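# Fork the loose switch onto the yellow-taped rack rails

## Task

Using the fork, carry the unscrewed switch to the rack and slide it all the way in on the pair of rails marked with yellow tape. The rack is free-standing: it must not tilt beyond a slight amount (more than that fails the task), and it must finish in its original position.

## Robot and tools

Robot: one six-joint arm (Elite Robots chain, UR-style: shoulder pan, shoulder lift, elbow, wrist 1, wrist 2, wrist 3) on a root at (0, 0, +0.094) m, slightly tilted. It has no gripper, only a rigid steel lifting fork with no motor or sensor. A load stays on the fork only through gravity and friction. Since there is a single arm, every motion argument is one list for that arm, never one list per arm.

Frame: all positions, velocities and targets use the scene frame. Its origin is on the table top under the arm base, +z is up, and +y is to the left when looking along +x. Offsets use the same axes. Rotations are applied about the Hand target position.

Fork geometry: two blades, 240 mm long, 30 mm wide, 8 mm thick, with 110 mm between them. They point along the tool point's -y axis. Their load-bearing faces look along the tool's -z, so the blades are level when tool +z points straight down. The tool point sits between the tines, halfway along them, on the load face. The blade tips are 120 mm from it toward tool -y, and the upright back legs are 120 mm toward tool +y. A block about 10 cm from the last joint axis sticks out toward tool -y and rotates with the fork. If the blades dip toward their tips, the load slides off. A heavy load makes the fork sag lower and tilt more than commanded. Compare the reported pose with your target and send a correction.

Motion rows: a row is 6 numbers, each in [-1, 1], in the order dx, dy, dz, rx, ry, rz. These are offsets from the Hand target, not absolute poses. 1.0 equals 0.6 m for dx/dy/dz and 180 degrees for rx/ry/rz. rx, ry, rz together form one rotation vector. If the translation part is longer than 1.0, it may be scaled down along its direction.

execute_actions(actions, cameras): actions is a list of actions. Each action is a table of up to 15 rows, one row per 1/30 s control step, so one action lasts 0.5 s. A table shorter than 15 rows repeats its last row. Every row in an action is an offset from the Hand target at the start of that action, not from the previous row. The next action starts from the new Hand target, so sending the same offset again moves the fork further. An empty actions list returns images and the full state. cameras: a list of names, ["all"], [] or null. An unknown name invalidates the call.

move(target, speed, blend, blocking, cameras): moves the tool point in a straight line toward a goal that is an offset from the current Hand target. target is one row, or a list of up to 15 rows. Each row in the list is measured from that same starting Hand target, and the whole list must fit in 10 s. speed is in m/s, from 0.002 to 3.2, default 0.25. Rotation is capped at twice that value in rad/s. Give one speed, or one per target. blend is a corner radius in metres, one value or one per target. The default of 0 means a full stop at each target. blocking=false returns after about 0.5 s while the motion keeps going. The path does not avoid obstacles. Faster moves drift more from the path and strike harder. Avoid paths near the arm's own base, because they can flip the shoulder posture. The result has a move: line. done means it came to rest within 3 mm and 2 degrees. Other endings are off_target, moving, held and fault. limits=paced means the sent pose was clipped, and limits=held means steps were withheld. Neither done nor off_target tells you about contact.

wait(seconds 0 to 10): the arm keeps holding its last command, and any running move continues. stop(): brakes the current move, and braking needs some distance. zoom_image(camera, region): camera is one of cam_head_left, cam_head_right or cam_wrist. region is [x0, y0, x1, y1] in pixels of that camera's newest image, at most 504 by 504. All three images are 672x504. read_manual(section) returns only the licence texts. finished_scene(scene) ends the scene and cannot be undone. Call it only after the switch is resting fully inserted and will stay there without the robot.

Results: the tool point pose (end_effector_position in m, end_effector_quat_wxyz) and velocities in the scene frame. These may be off by a few cm. Hand target is the last commanded pose after clipping, and the next offsets start from it. The arm often stops slightly short of it, and waiting does not fix that. Send the remaining distance, or send zeros to repeat the request. Joint positions are listed in URDF order, base first. Joint torques are the total drive output, are noisy and offset, and are positive toward a larger joint angle. When velocities are within sensor noise, they are shown as "within noise". Commands lag by about 0.15 s. Each control step limits the orientation to 32 degrees away from the measured one.

Things to avoid: the arm is stiff. Commanding even slightly past a firm contact can trip a fault, and a fault freezes the arm for 10 s. The fault limits are about 150 N (±25) of outside force, and contact torques of 293/293/133/49.8/49.8/49.8 N m. A carried load counts toward these. To end a push, send a target back behind the tool point. Motors heat up when the arm is loaded, fully stretched or pushing. A MOTOR HOT line appears at 70 °C, and at 85 °C the brakes lock for 30 to 60 s or longer. Do not push the rack hard or lift its edge, since it is loose. Do not drop or fling the switch or let it fall far. Do not slam into fixed objects. Nothing may end up off the table. The camera stand is bolted down beside the table. Loose parts may get a brief nudge from outside at times. Smooth, quick and gentle motion is best.

Each tool is called after ">>>" as name(argument=value, ...), one argument or row to a line, values as JSON.

## Session

>>> execute_actions(
  actions=[],
)

Scene clock: 0.00 s.
end_effector_position=(+0.6600, +0.2529, +0.3169) end_effector_quat_wxyz=(+0.049, +0.971, +0.235, +0.002)
Joint positions: [3.144 -1.402 1.911 -2.097 -1.658 1.049]
Joint velocities: within noise
Joint torques (N m): no reading
Hand target: +0.6600, +0.2529, +0.3169; +0.049, +0.971, +0.235, +0.002

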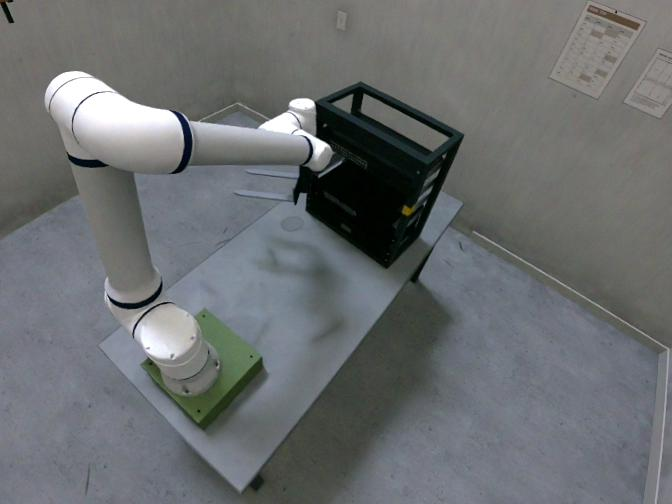

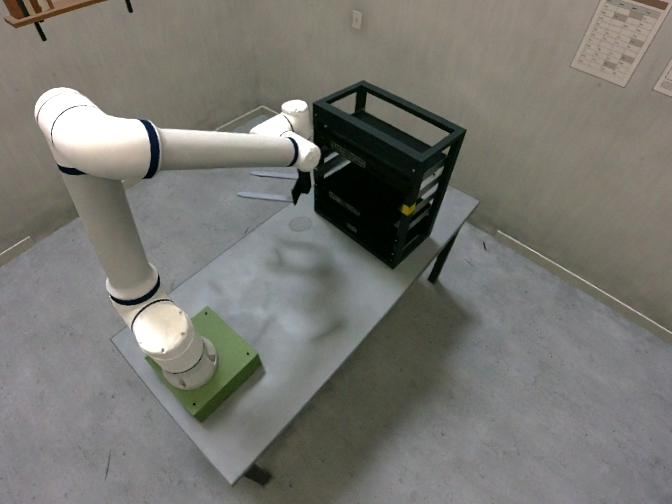

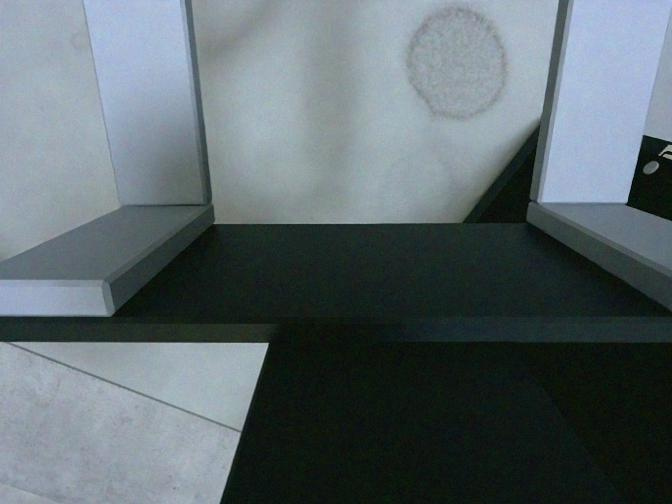

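>>> zoom_image(
  camera="cam_head_left",
  region=[270, 60, 490, 280],
)

>>> zoom_image(
  camera="cam_head_right",
  region=[270, 60, 490, 280],
)

>>> zoom_image(
  camera="cam_head_right",
  region=[370, 120, 470, 270],
)

Scaled by 2.291.

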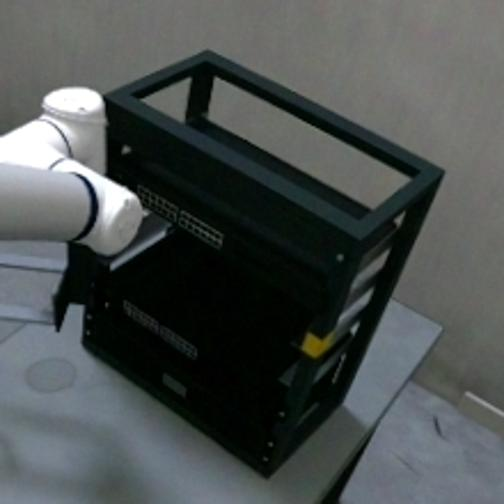

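Scaled by 2.291.

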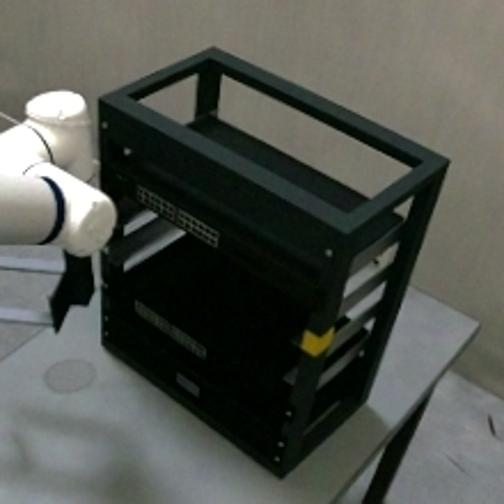

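Scaled by 3.360.

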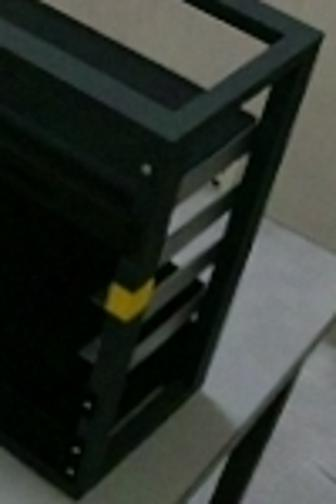

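>>> move(
  target=[
    [-0.0667, -0.4215, 0.222, 0.0269, -0.0269, -0.676],
    [0.0367, -0.4048, 0.4185, 0.5124, -0.3481, -0.4936],
  ],
  speed=0.6,
  blend=0.05,
  cameras=["all"],
)

Scene clock: 135.77 s.
end_effector_position=(+0.6820, +0.0100, +0.5680) end_effector_quat_wxyz=(+0.480, -0.480, +0.519, -0.520)
Joint positions: [2.798 -1.179 2.549 -4.499 -1.26 3.143]
Joint torques (N m): [10.24 -42.71 -38.43 -9.52 -2.35 3.41]
Hand target: +0.6820, +0.0100, +0.5680; +0.480, -0.480, +0.519, -0.520
Off the commanded pose: 0.000 m, 0 deg.
move: done
camera_calibration:
cam_wrist: T_world_to_cam=[[-0.0523446, -0.998553, -0.0123512, 0.0622419], [-0.344011, 0.0296416, -0.938498, 0.638721], [0.937505, -0.0448764, -0.345065, -0.34852], [0, 0, 0, 1]] pos_world=[0.549725, 0.0275787, 0.479945]

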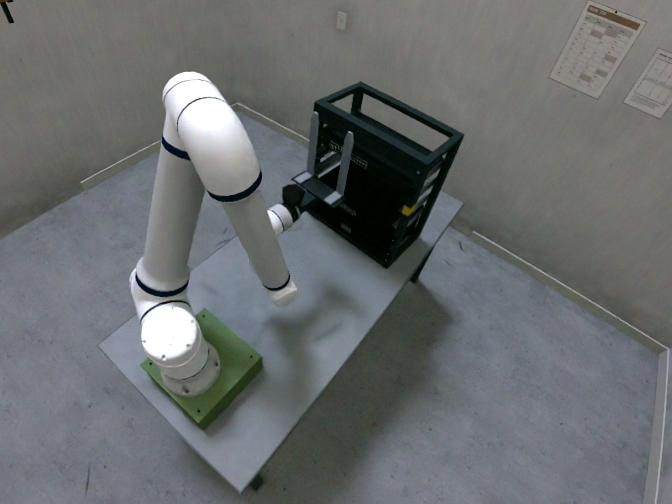

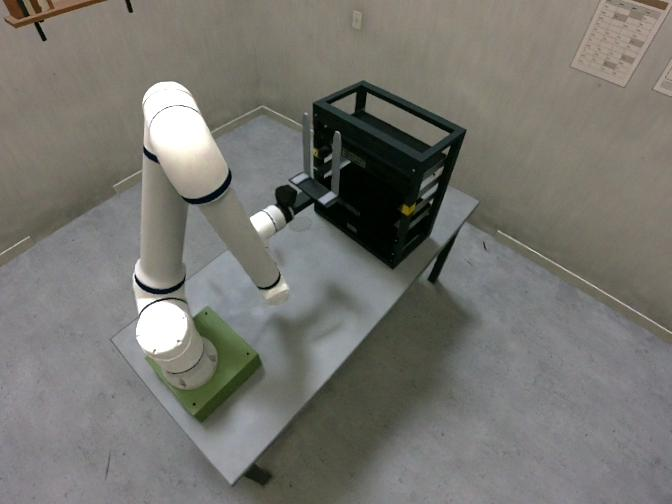

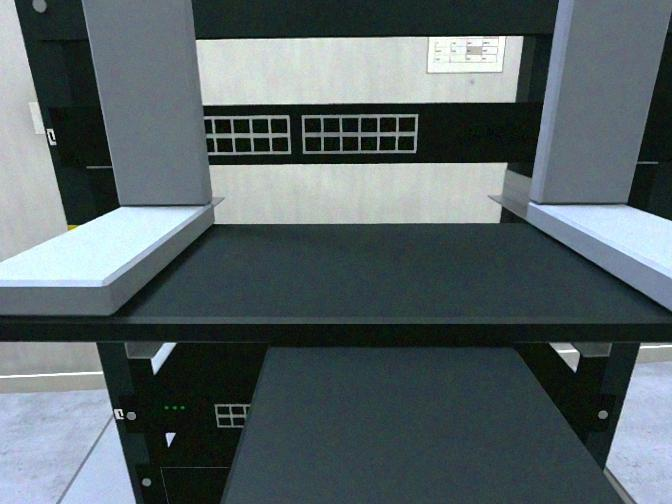

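>>> zoom_image(
  camera="cam_wrist",
  region=[0, 0, 340, 240],
)

>>> zoom_image(
  camera="cam_wrist",
  region=[332, 0, 672, 240],
)

>>> zoom_image(
  camera="cam_wrist",
  region=[80, 330, 330, 504],
)

>>> zoom_image(
  camera="cam_wrist",
  region=[500, 330, 672, 504],
)

>>> zoom_image(
  camera="cam_head_right",
  region=[290, 70, 480, 270],
)

Scaled by 1.482.

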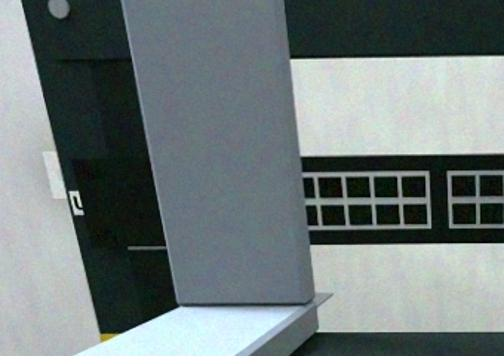

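Scaled by 1.482.

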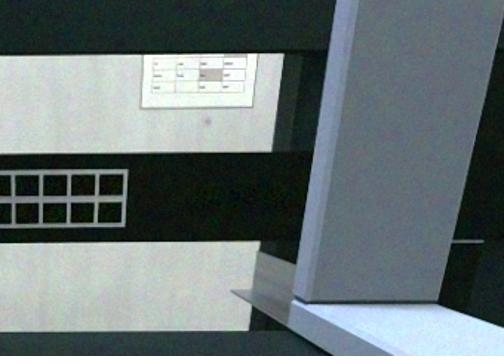

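Scaled by 2.016.

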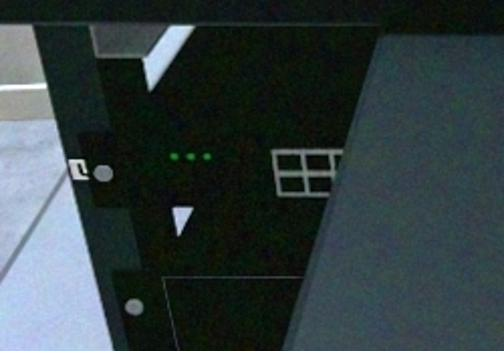

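Scaled by 2.897.

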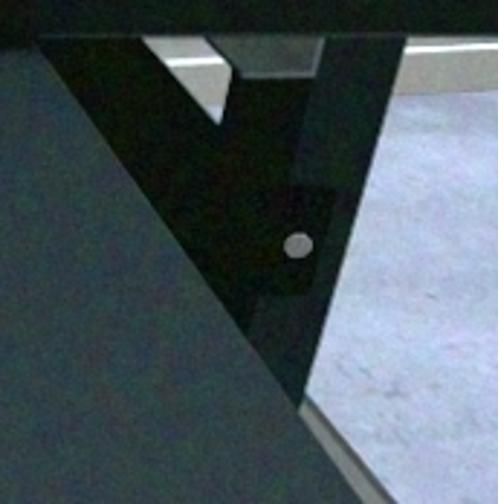

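Scaled by 2.520.

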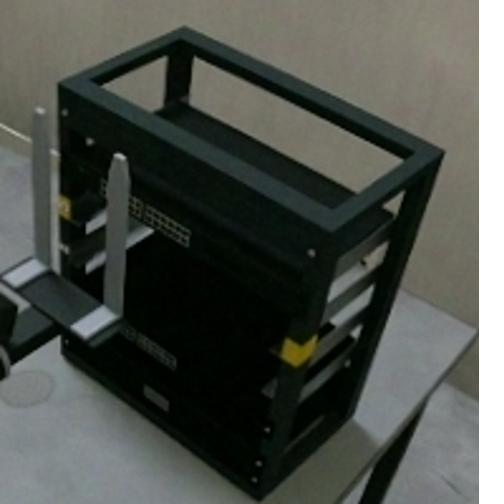

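>>> move(
  target=[0, 0, -0.15, 0, 0, 0],
  speed=0.4,
  cameras=["cam_wrist"],
)

>>> zoom_image(
  camera="cam_wrist",
  region=[0, 0, 240, 240],
)

>>> zoom_image(
  camera="cam_wrist",
  region=[432, 0, 672, 240],
)

>>> zoom_image(
  camera="cam_wrist",
  region=[180, 0, 560, 240],
)

Scene clock: 151.83 s.
end_effector_position=(+0.6820, +0.0100, +0.4781) end_effector_quat_wxyz=(+0.480, -0.480, +0.519, -0.520) end_effector_velocity=(+0.000, +0.000, -0.001) end_effector_angular_velocity=(-0.001, -0.002, +0.000)
Joint positions: [2.799 -0.92 2.534 -4.744 -1.261 3.143]
Joint velocities: [0 0.004 -0.001 -0.005 0 0]
Joint torques (N m): [9.68 -52.6 -19.96 -9.69 -2.21 3.31]
Hand target: +0.6820, +0.0100, +0.4780; +0.480, -0.480, +0.519, -0.520
Off the commanded pose: 0.000 m, 0 deg.
move: done
camera_calibration:
cam_wrist: T_world_to_cam=[[-0.0524697, -0.998545, -0.01243, 0.0612361], [-0.343793, 0.0297484, -0.938574, 0.554291], [0.937578, -0.0449734, -0.344854, -0.379755], [0, 0, 0, 1]] pos_world=[0.549824, 0.0275789, 0.390045]
Images, in order (width x height): cam_wrist 672x504.

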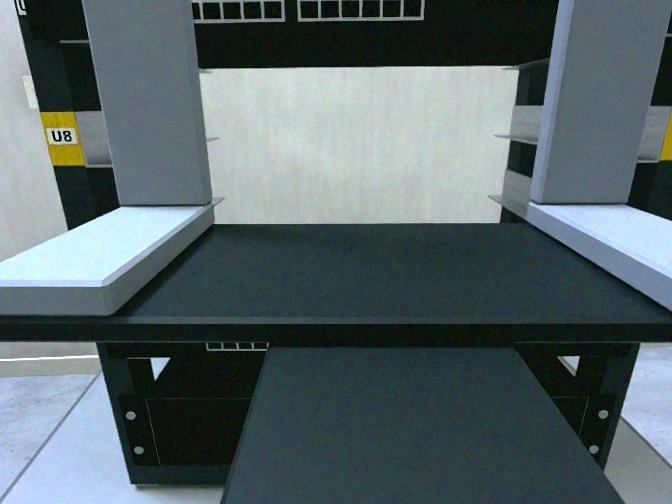

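Scaled by 2.100.

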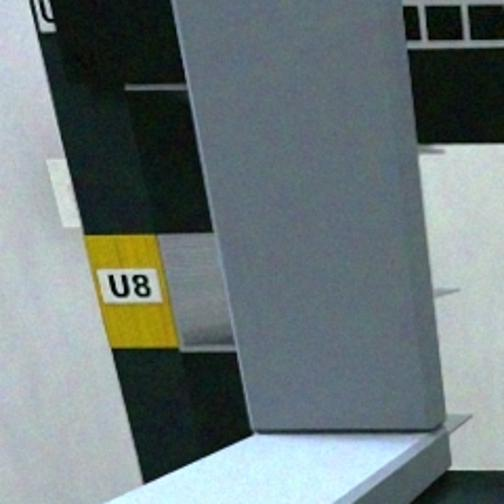

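Scaled by 2.100.

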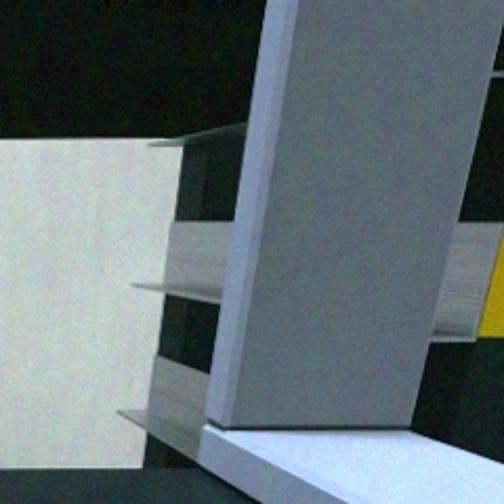

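Scaled by 1.326.

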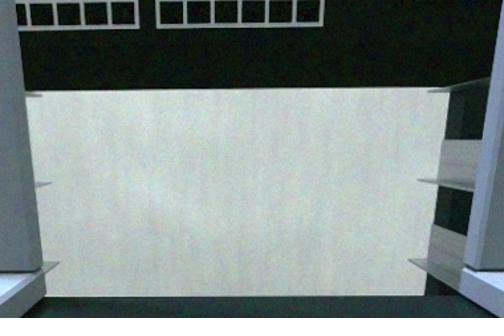

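>>> zoom_image(
  camera="cam_wrist",
  region=[80, 150, 240, 270],
)

>>> zoom_image(
  camera="cam_wrist",
  region=[500, 150, 660, 270],
)

>>> execute_actions(
  actions=[],
)

>>> zoom_image(
  camera="cam_head_left",
  region=[270, 70, 420, 220],
)

>>> zoom_image(
  camera="cam_head_right",
  region=[270, 70, 420, 220],
)

Scaled by 3.150.

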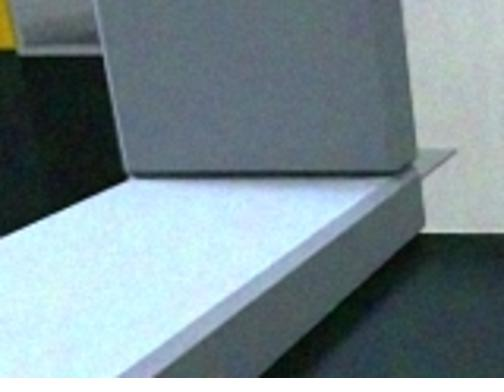

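Scaled by 3.150.

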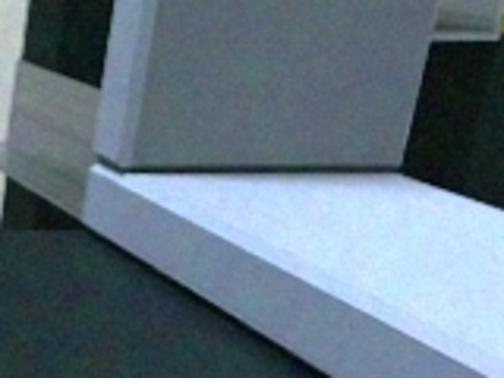

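Scene clock: 238.23 s.
end_effector_position=(+0.6820, +0.0100, +0.4780) end_effector_quat_wxyz=(+0.480, -0.480, +0.519, -0.520)
Joint positions: [2.799 -0.92 2.534 -4.744 -1.261 3.143]
Joint velocities: within noise
Joint torques (N m): [9.38 -51.86 -19.27 -9.52 -2.14 3.24]
Hand target: +0.6820, +0.0100, +0.4780; +0.480, -0.480, +0.519, -0.520
Off the commanded pose: 0.000 m, 0 deg.
camera_calibration:
cam_wrist: T_world_to_cam=[[-0.0524683, -0.998545, -0.0124284, 0.0612322], [-0.343705, 0.0297422, -0.938607, 0.554068], [0.937611, -0.0449754, -0.344765, -0.379876], [0, 0, 0, 1]] pos_world=[0.549824, 0.0275789, 0.389845]

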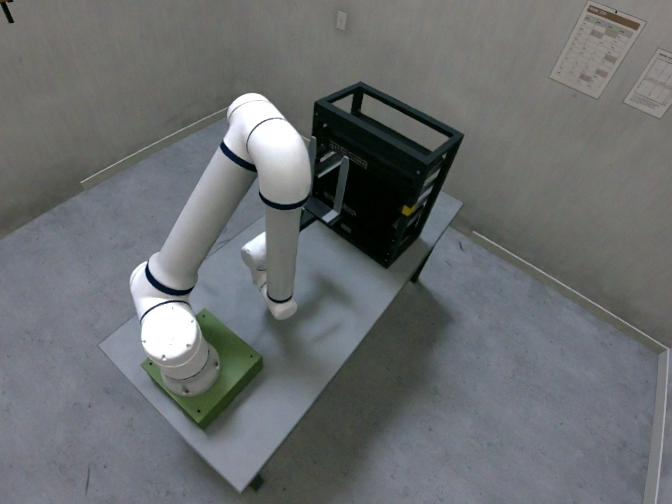

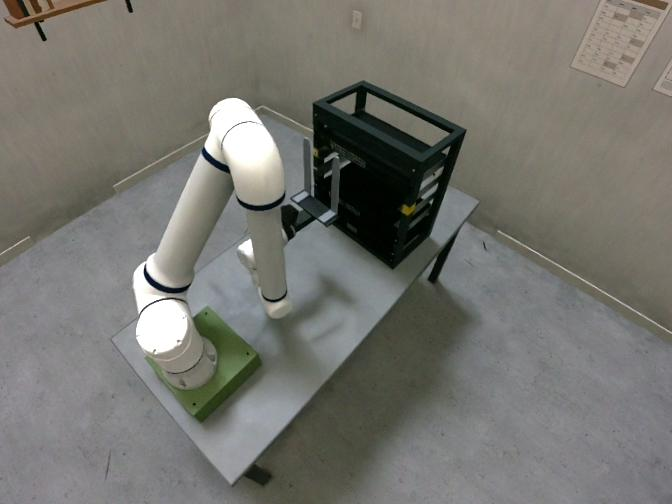

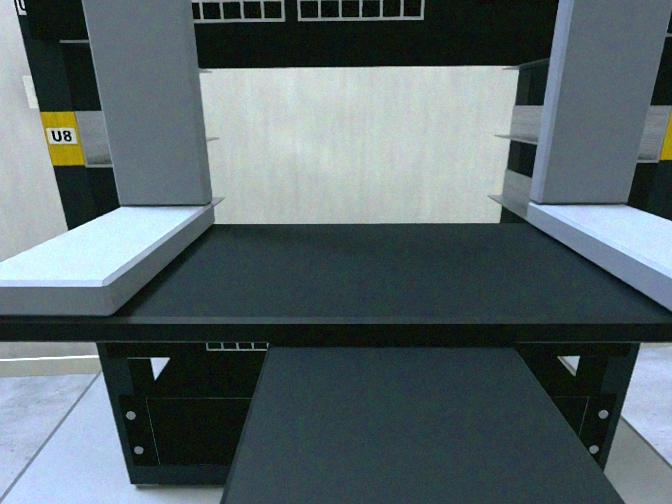

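Scaled by 3.360.

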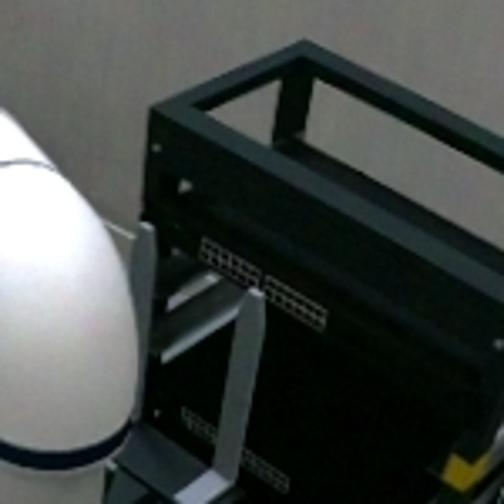

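Scaled by 3.360.

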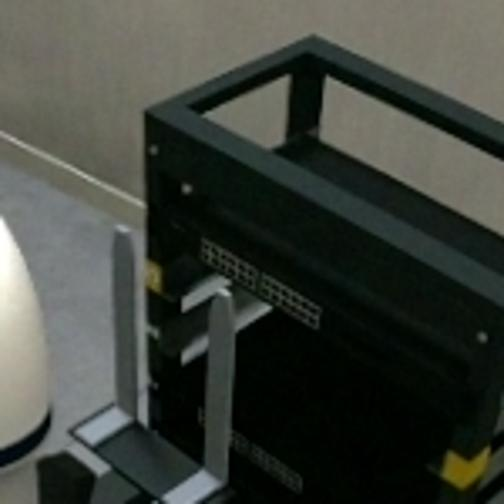

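>>> move(
  target=[-0.1033, -0.0133, -0.1217, 0.0395, 0.4985, 0],
  speed=0.5,
  cameras=["all"],
)

>>> zoom_image(
  camera="cam_head_left",
  region=[250, 70, 470, 280],
)

>>> zoom_image(
  camera="cam_head_right",
  region=[250, 70, 470, 280],
)

Scene clock: 290.67 s.
end_effector_position=(+0.6200, +0.0021, +0.4050) end_effector_quat_wxyz=(-0.001, +0.679, -0.734, +0.001)
Joint positions: [2.828 -1.936 2.23 -1.852 -1.569 2.861]
Joint torques (N m): [9.7 -11.04 -98.98 -5.33 -2.08 3.32]
Hand target: +0.6200, +0.0021, +0.4049; +0.000, +0.679, -0.734, +0.001
Off the commanded pose: 0.000 m, 0 deg.
move: done
camera_calibration:
cam_wrist: T_world_to_cam=[[-0.0912831, -0.995469, -0.0266329, 0.0789777], [-0.935503, 0.0765562, 0.344924, 0.311514], [-0.341322, 0.0564009, -0.938253, 0.685868], [0, 0, 0, 1]] pos_world=[0.532733, 0.016088, 0.538172]

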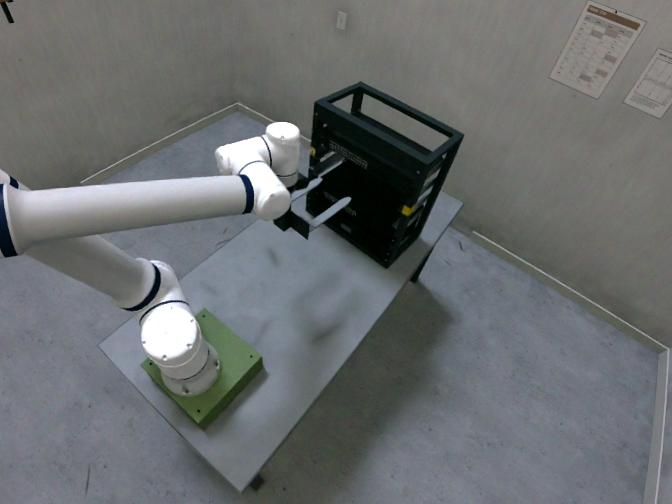

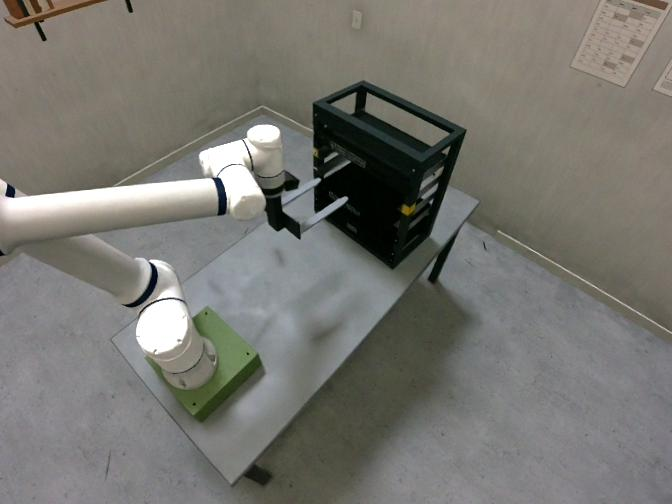

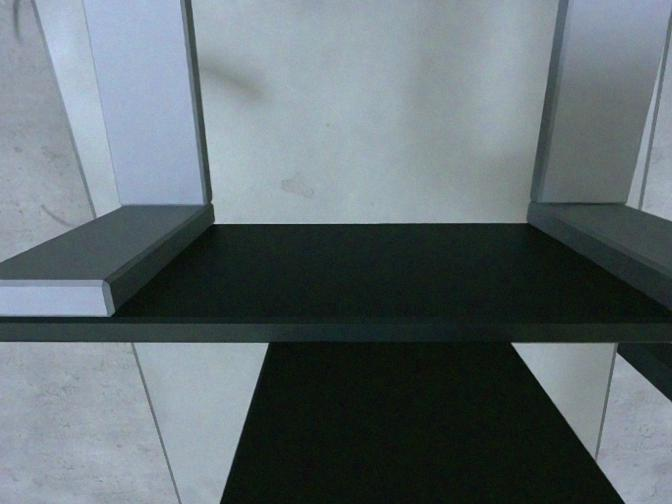

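Scaled by 2.291.

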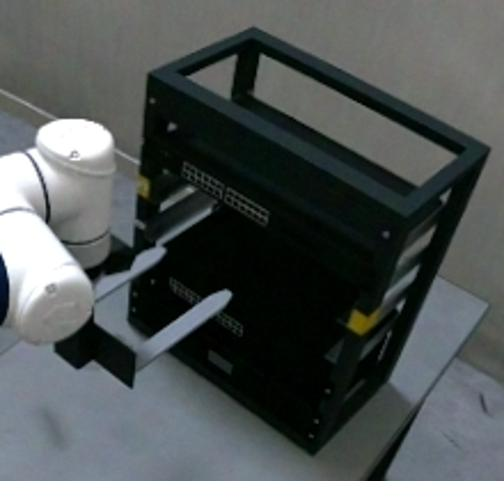

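Scaled by 2.291.

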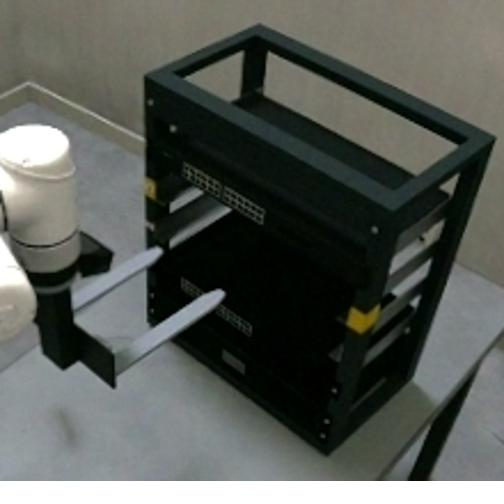

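>>> move(
  target=[0.3, -0.0237, 0, 0, 0, 0],
  speed=0.2,
  cameras=["all"],
)

>>> zoom_image(
  camera="cam_head_left",
  region=[280, 80, 440, 240],
)

>>> zoom_image(
  camera="cam_head_right",
  region=[280, 80, 440, 240],
)

Scene clock: 304.10 s.
end_effector_position=(+0.7998, -0.0122, +0.4050) end_effector_quat_wxyz=(+0.000, +0.679, -0.734, +0.001)
Joint positions: [2.908 -1.596 1.969 -1.931 -1.568 2.94]
Joint torques (N m): [9.1 -42.81 -98.3 -10.41 -1.94 3.42]
Hand target: +0.8000, -0.0122, +0.4049; +0.000, +0.679, -0.734, +0.001
Off the commanded pose: 0.000 m, 0 deg.
move: done
camera_calibration:
cam_wrist: T_world_to_cam=[[-0.0912914, -0.995469, -0.0266131, 0.0812591], [-0.935426, 0.0765582, 0.345132, 0.480731], [-0.341531, 0.0564021, -0.938177, 0.74818], [0, 0, 0, 1]] pos_world=[0.712634, 0.00188796, 0.538172]

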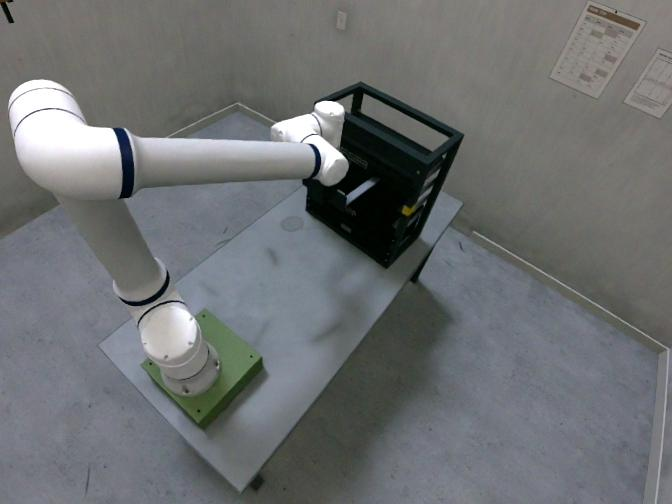

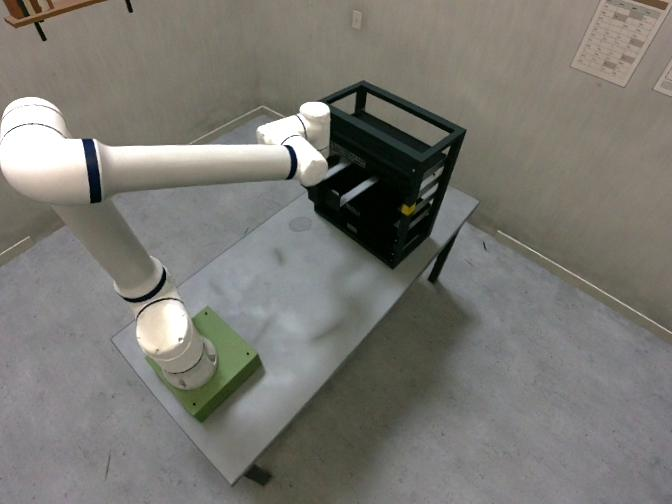

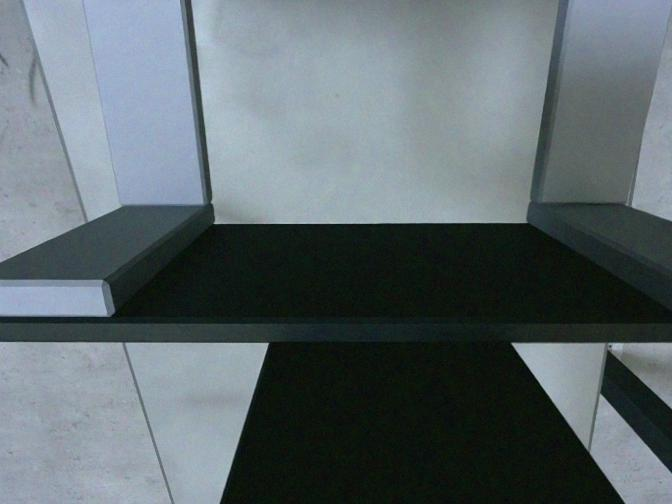

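Scaled by 3.150.

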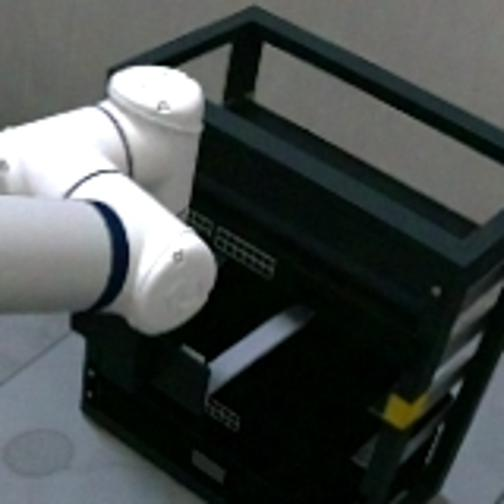

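Scaled by 3.150.

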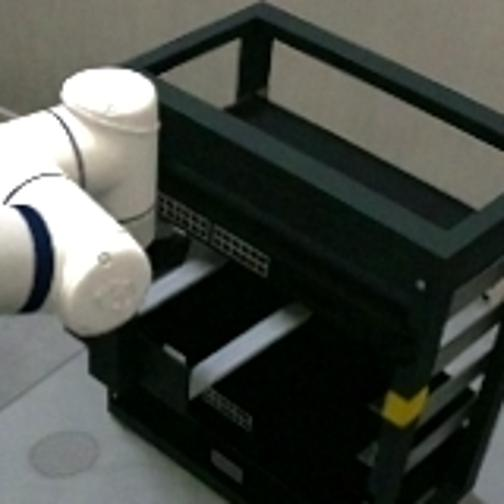

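>>> zoom_image(
  camera="cam_head_left",
  region=[330, 150, 400, 220],
)

>>> zoom_image(
  camera="cam_head_right",
  region=[320, 150, 390, 220],
)

Scaled by 7.200.

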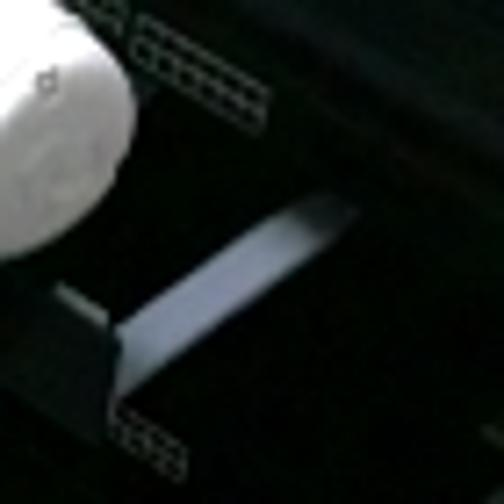

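Scaled by 7.200.

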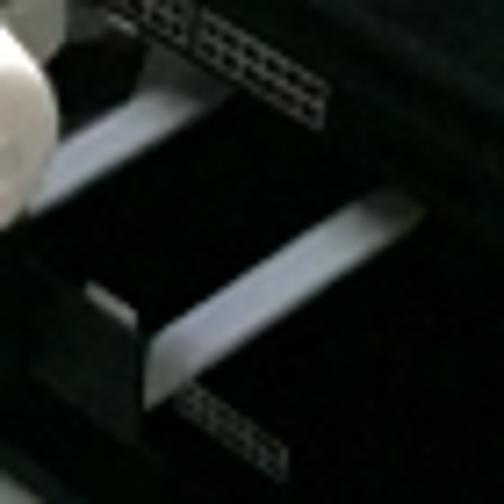

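>>> move(
  target=[0.18, -0.0143, 0, 0, 0, 0],
  speed=0.12,
  cameras=["all"],
)

>>> zoom_image(
  camera="cam_head_right",
  region=[280, 80, 440, 240],
)

Scene clock: 336.47 s.
end_effector_position=(+0.9078, -0.0207, +0.4050) end_effector_quat_wxyz=(+0.000, +0.679, -0.734, +0.001)
Joint positions: [2.937 -1.417 1.78 -1.921 -1.567 2.969]
Joint torques (N m): [9.88 -64.72 -97.52 -5.25 -0.67 3.51]
Hand target: +0.9080, -0.0207, +0.4049; +0.000, +0.679, -0.734, +0.001
Off the commanded pose: 0.000 m, 0 deg.
move: done
camera_calibration:
cam_wrist: T_world_to_cam=[[-0.0912914, -0.995469, -0.0266131, 0.0825484], [-0.935426, 0.0765582, 0.345132, 0.582322], [-0.341531, 0.0564021, -0.938177, 0.785516], [0, 0, 0, 1]] pos_world=[0.820534, -0.00671204, 0.538172]

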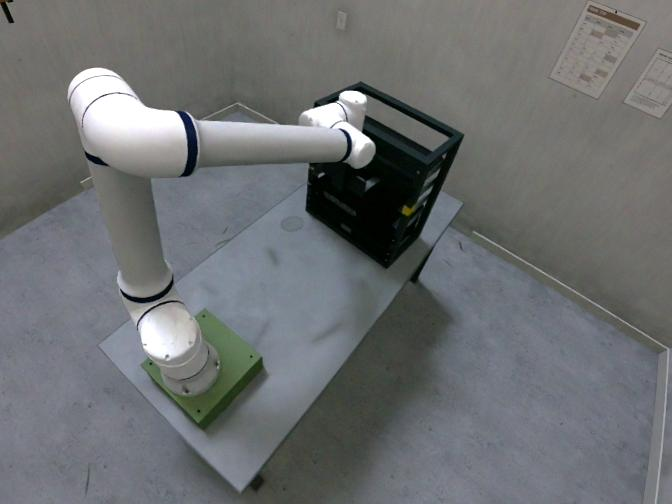

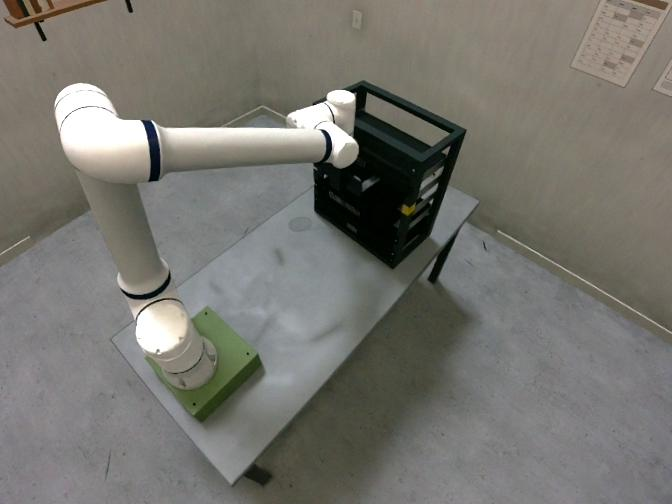

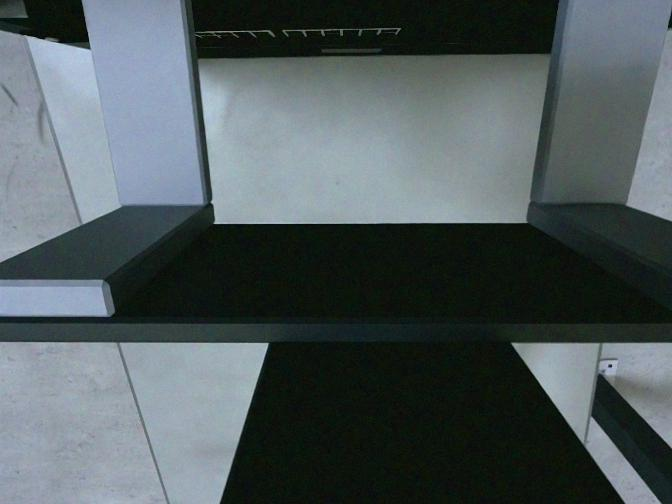

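Scaled by 3.150.

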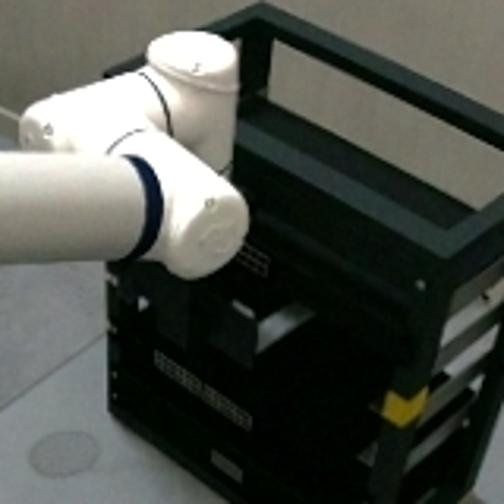

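>>> move(
  target=[
    [0, 0, 0.02, 0, 0, 0],
    [0, 0, 0.0583, 0, 0, 0],
  ],
  speed=[0.06, 0.025],
  blend=0.003,
)

Scene clock: 351.03 s.
end_effector_position=(+0.9079, -0.0207, +0.4395) end_effector_quat_wxyz=(+0.000, +0.679, -0.734, +0.000)
Joint positions: [2.937 -1.435 1.736 -1.859 -1.567 2.969]
Joint torques (N m): [-20.69 -105.16 -118.83 -10.24 -0.77 -1.77]
Hand target: +0.9080, -0.0207, +0.4399; +0.000, +0.679, -0.734, +0.001
Off the commanded pose: 0.000 m, 0 deg.
move: done

>>> wait(
  seconds=0.3,
  cameras=["all"],
)

>>> zoom_image(
  camera="cam_head_right",
  region=[280, 80, 440, 240],
)

>>> zoom_image(
  camera="cam_head_left",
  region=[280, 80, 440, 240],
)

Scene clock: 358.33 s.
end_effector_position=(+0.9080, -0.0207, +0.4399) end_effector_quat_wxyz=(+0.000, +0.679, -0.734, +0.001)
Joint positions: [2.937 -1.435 1.736 -1.859 -1.567 2.969]
Joint torques (N m): [-23.18 -106.81 -121.02 -11.06 -1.11 -1.91]
Hand target: +0.9080, -0.0207, +0.4399; +0.000, +0.679, -0.734, +0.001
Off the commanded pose: 0.000 m, 0 deg.
wait: 0.30 s; at rest from the start
camera_calibration:
cam_wrist: T_world_to_cam=[[-0.0912914, -0.995469, -0.0266131, 0.0834981], [-0.935426, 0.0765582, 0.345132, 0.57043], [-0.341531, 0.0564021, -0.938177, 0.818421], [0, 0, 0, 1]] pos_world=[0.820734, -0.00671204, 0.573172]

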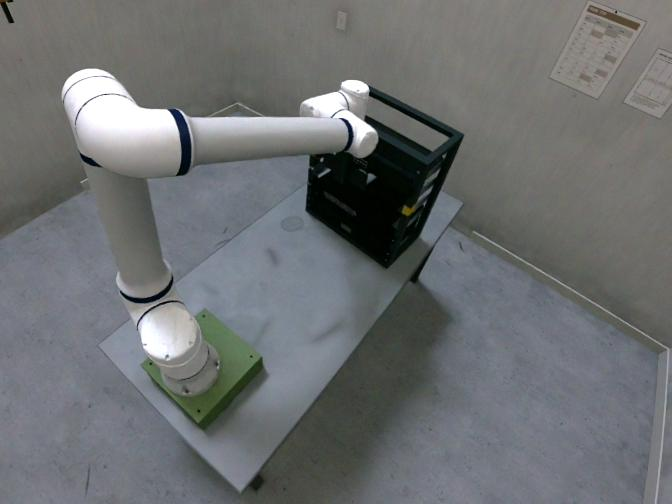

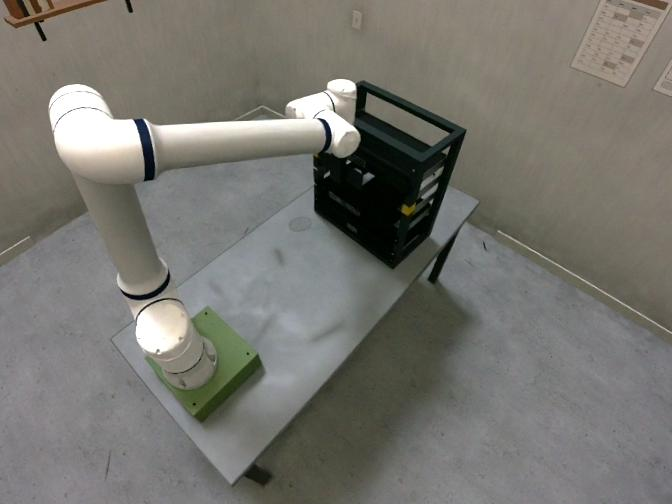

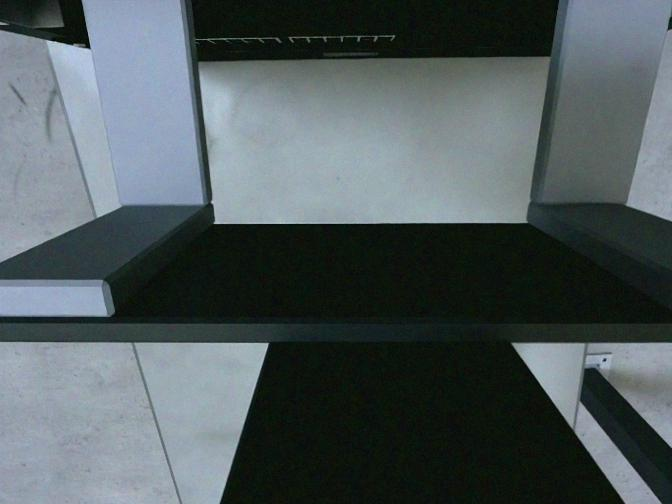

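Scaled by 3.150.

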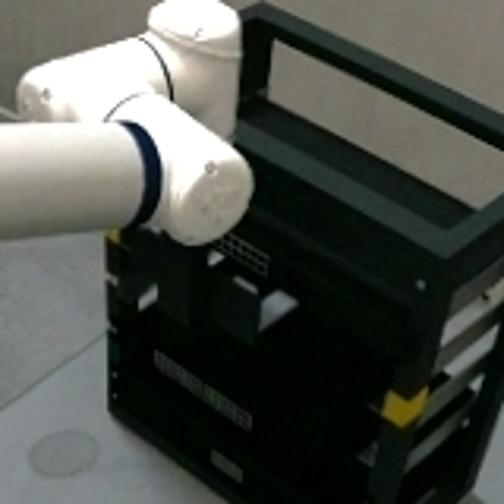

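Scaled by 3.150.

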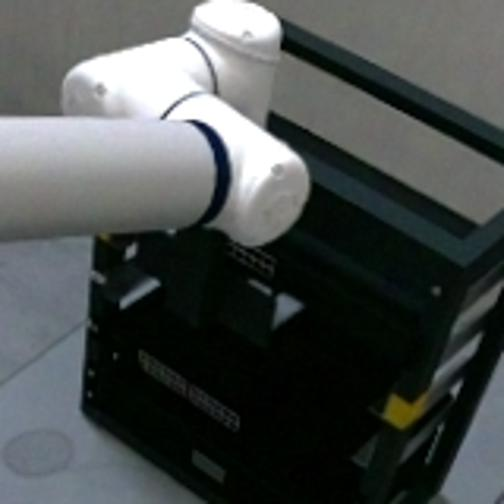

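>>> move(
  target=[0, 0.004, 0, 0, 0, 0],
  speed=0.02,
)

Scene clock: 372.67 s.
end_effector_position=(+0.9081, -0.0185, +0.4400) end_effector_quat_wxyz=(+0.000, +0.679, -0.734, +0.001)
Joint positions: [2.94 -1.435 1.736 -1.859 -1.567 2.972]
Joint torques (N m): [14.25 -106.95 -103.47 -10.91 0.29 3.04]
Hand target: +0.9080, -0.0183, +0.4399; +0.000, +0.679, -0.734, +0.001
Off the commanded pose: 0.000 m, 0 deg.
move: done

>>> move(
  target=[0, -0.004, 0.0083, 0, 0, 0],
  speed=0.02,
  cameras=["cam_head_left", "cam_head_right"],
)

>>> zoom_image(
  camera="cam_head_right",
  region=[330, 140, 400, 210],
)

>>> zoom_image(
  camera="cam_head_left",
  region=[340, 140, 410, 210],
)

Scene clock: 384.20 s.
end_effector_position=(+0.9080, -0.0206, +0.4447) end_effector_quat_wxyz=(+0.000, +0.679, -0.734, +0.001)
Joint positions: [2.937 -1.437 1.73 -1.851 -1.567 2.969]
Joint torques (N m): [-27.13 -127.88 -145.86 -19.76 1.26 -1.74]
Hand target: +0.9080, -0.0207, +0.4449; +0.000, +0.679, -0.734, +0.001
Off the commanded pose: 0.000 m, 0 deg.
move: done
Images, in order (width x height): cam_head_left 672x504, cam_head_right 672x504.

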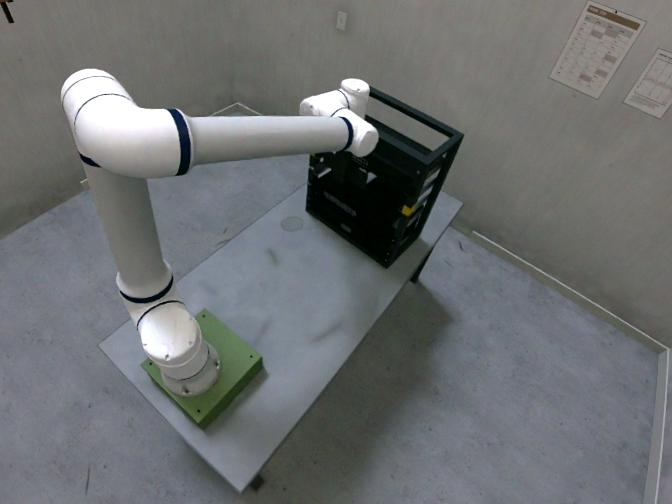

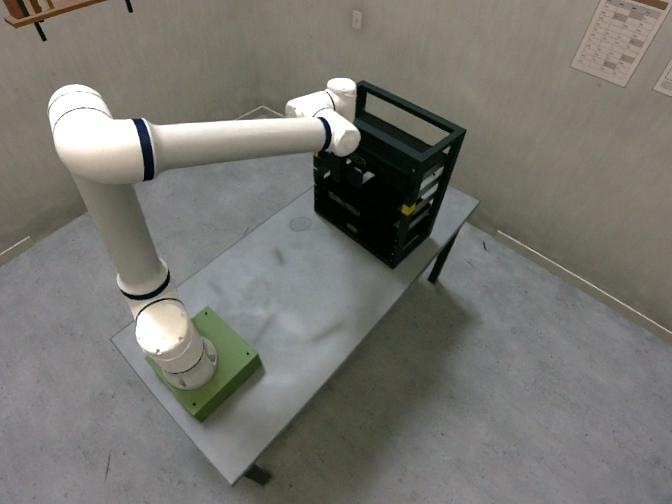

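Scaled by 7.200.

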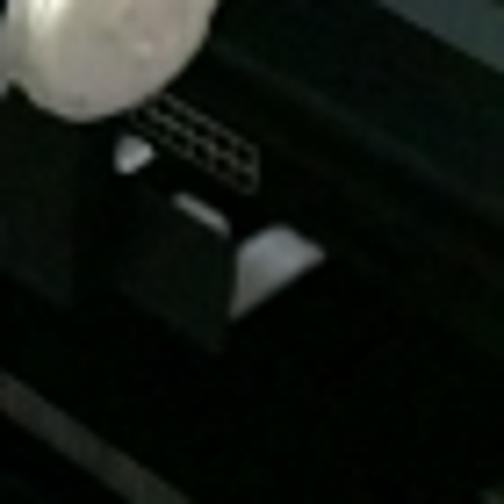

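Scaled by 7.200.

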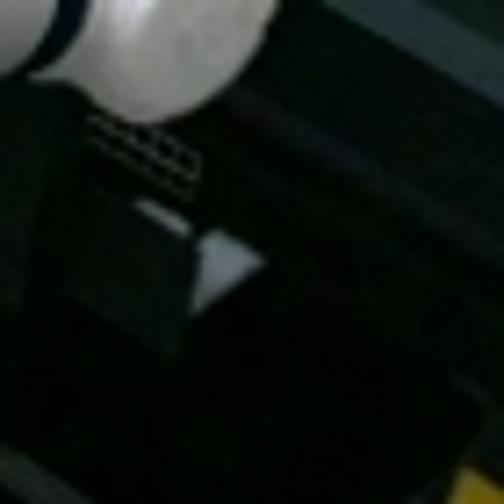

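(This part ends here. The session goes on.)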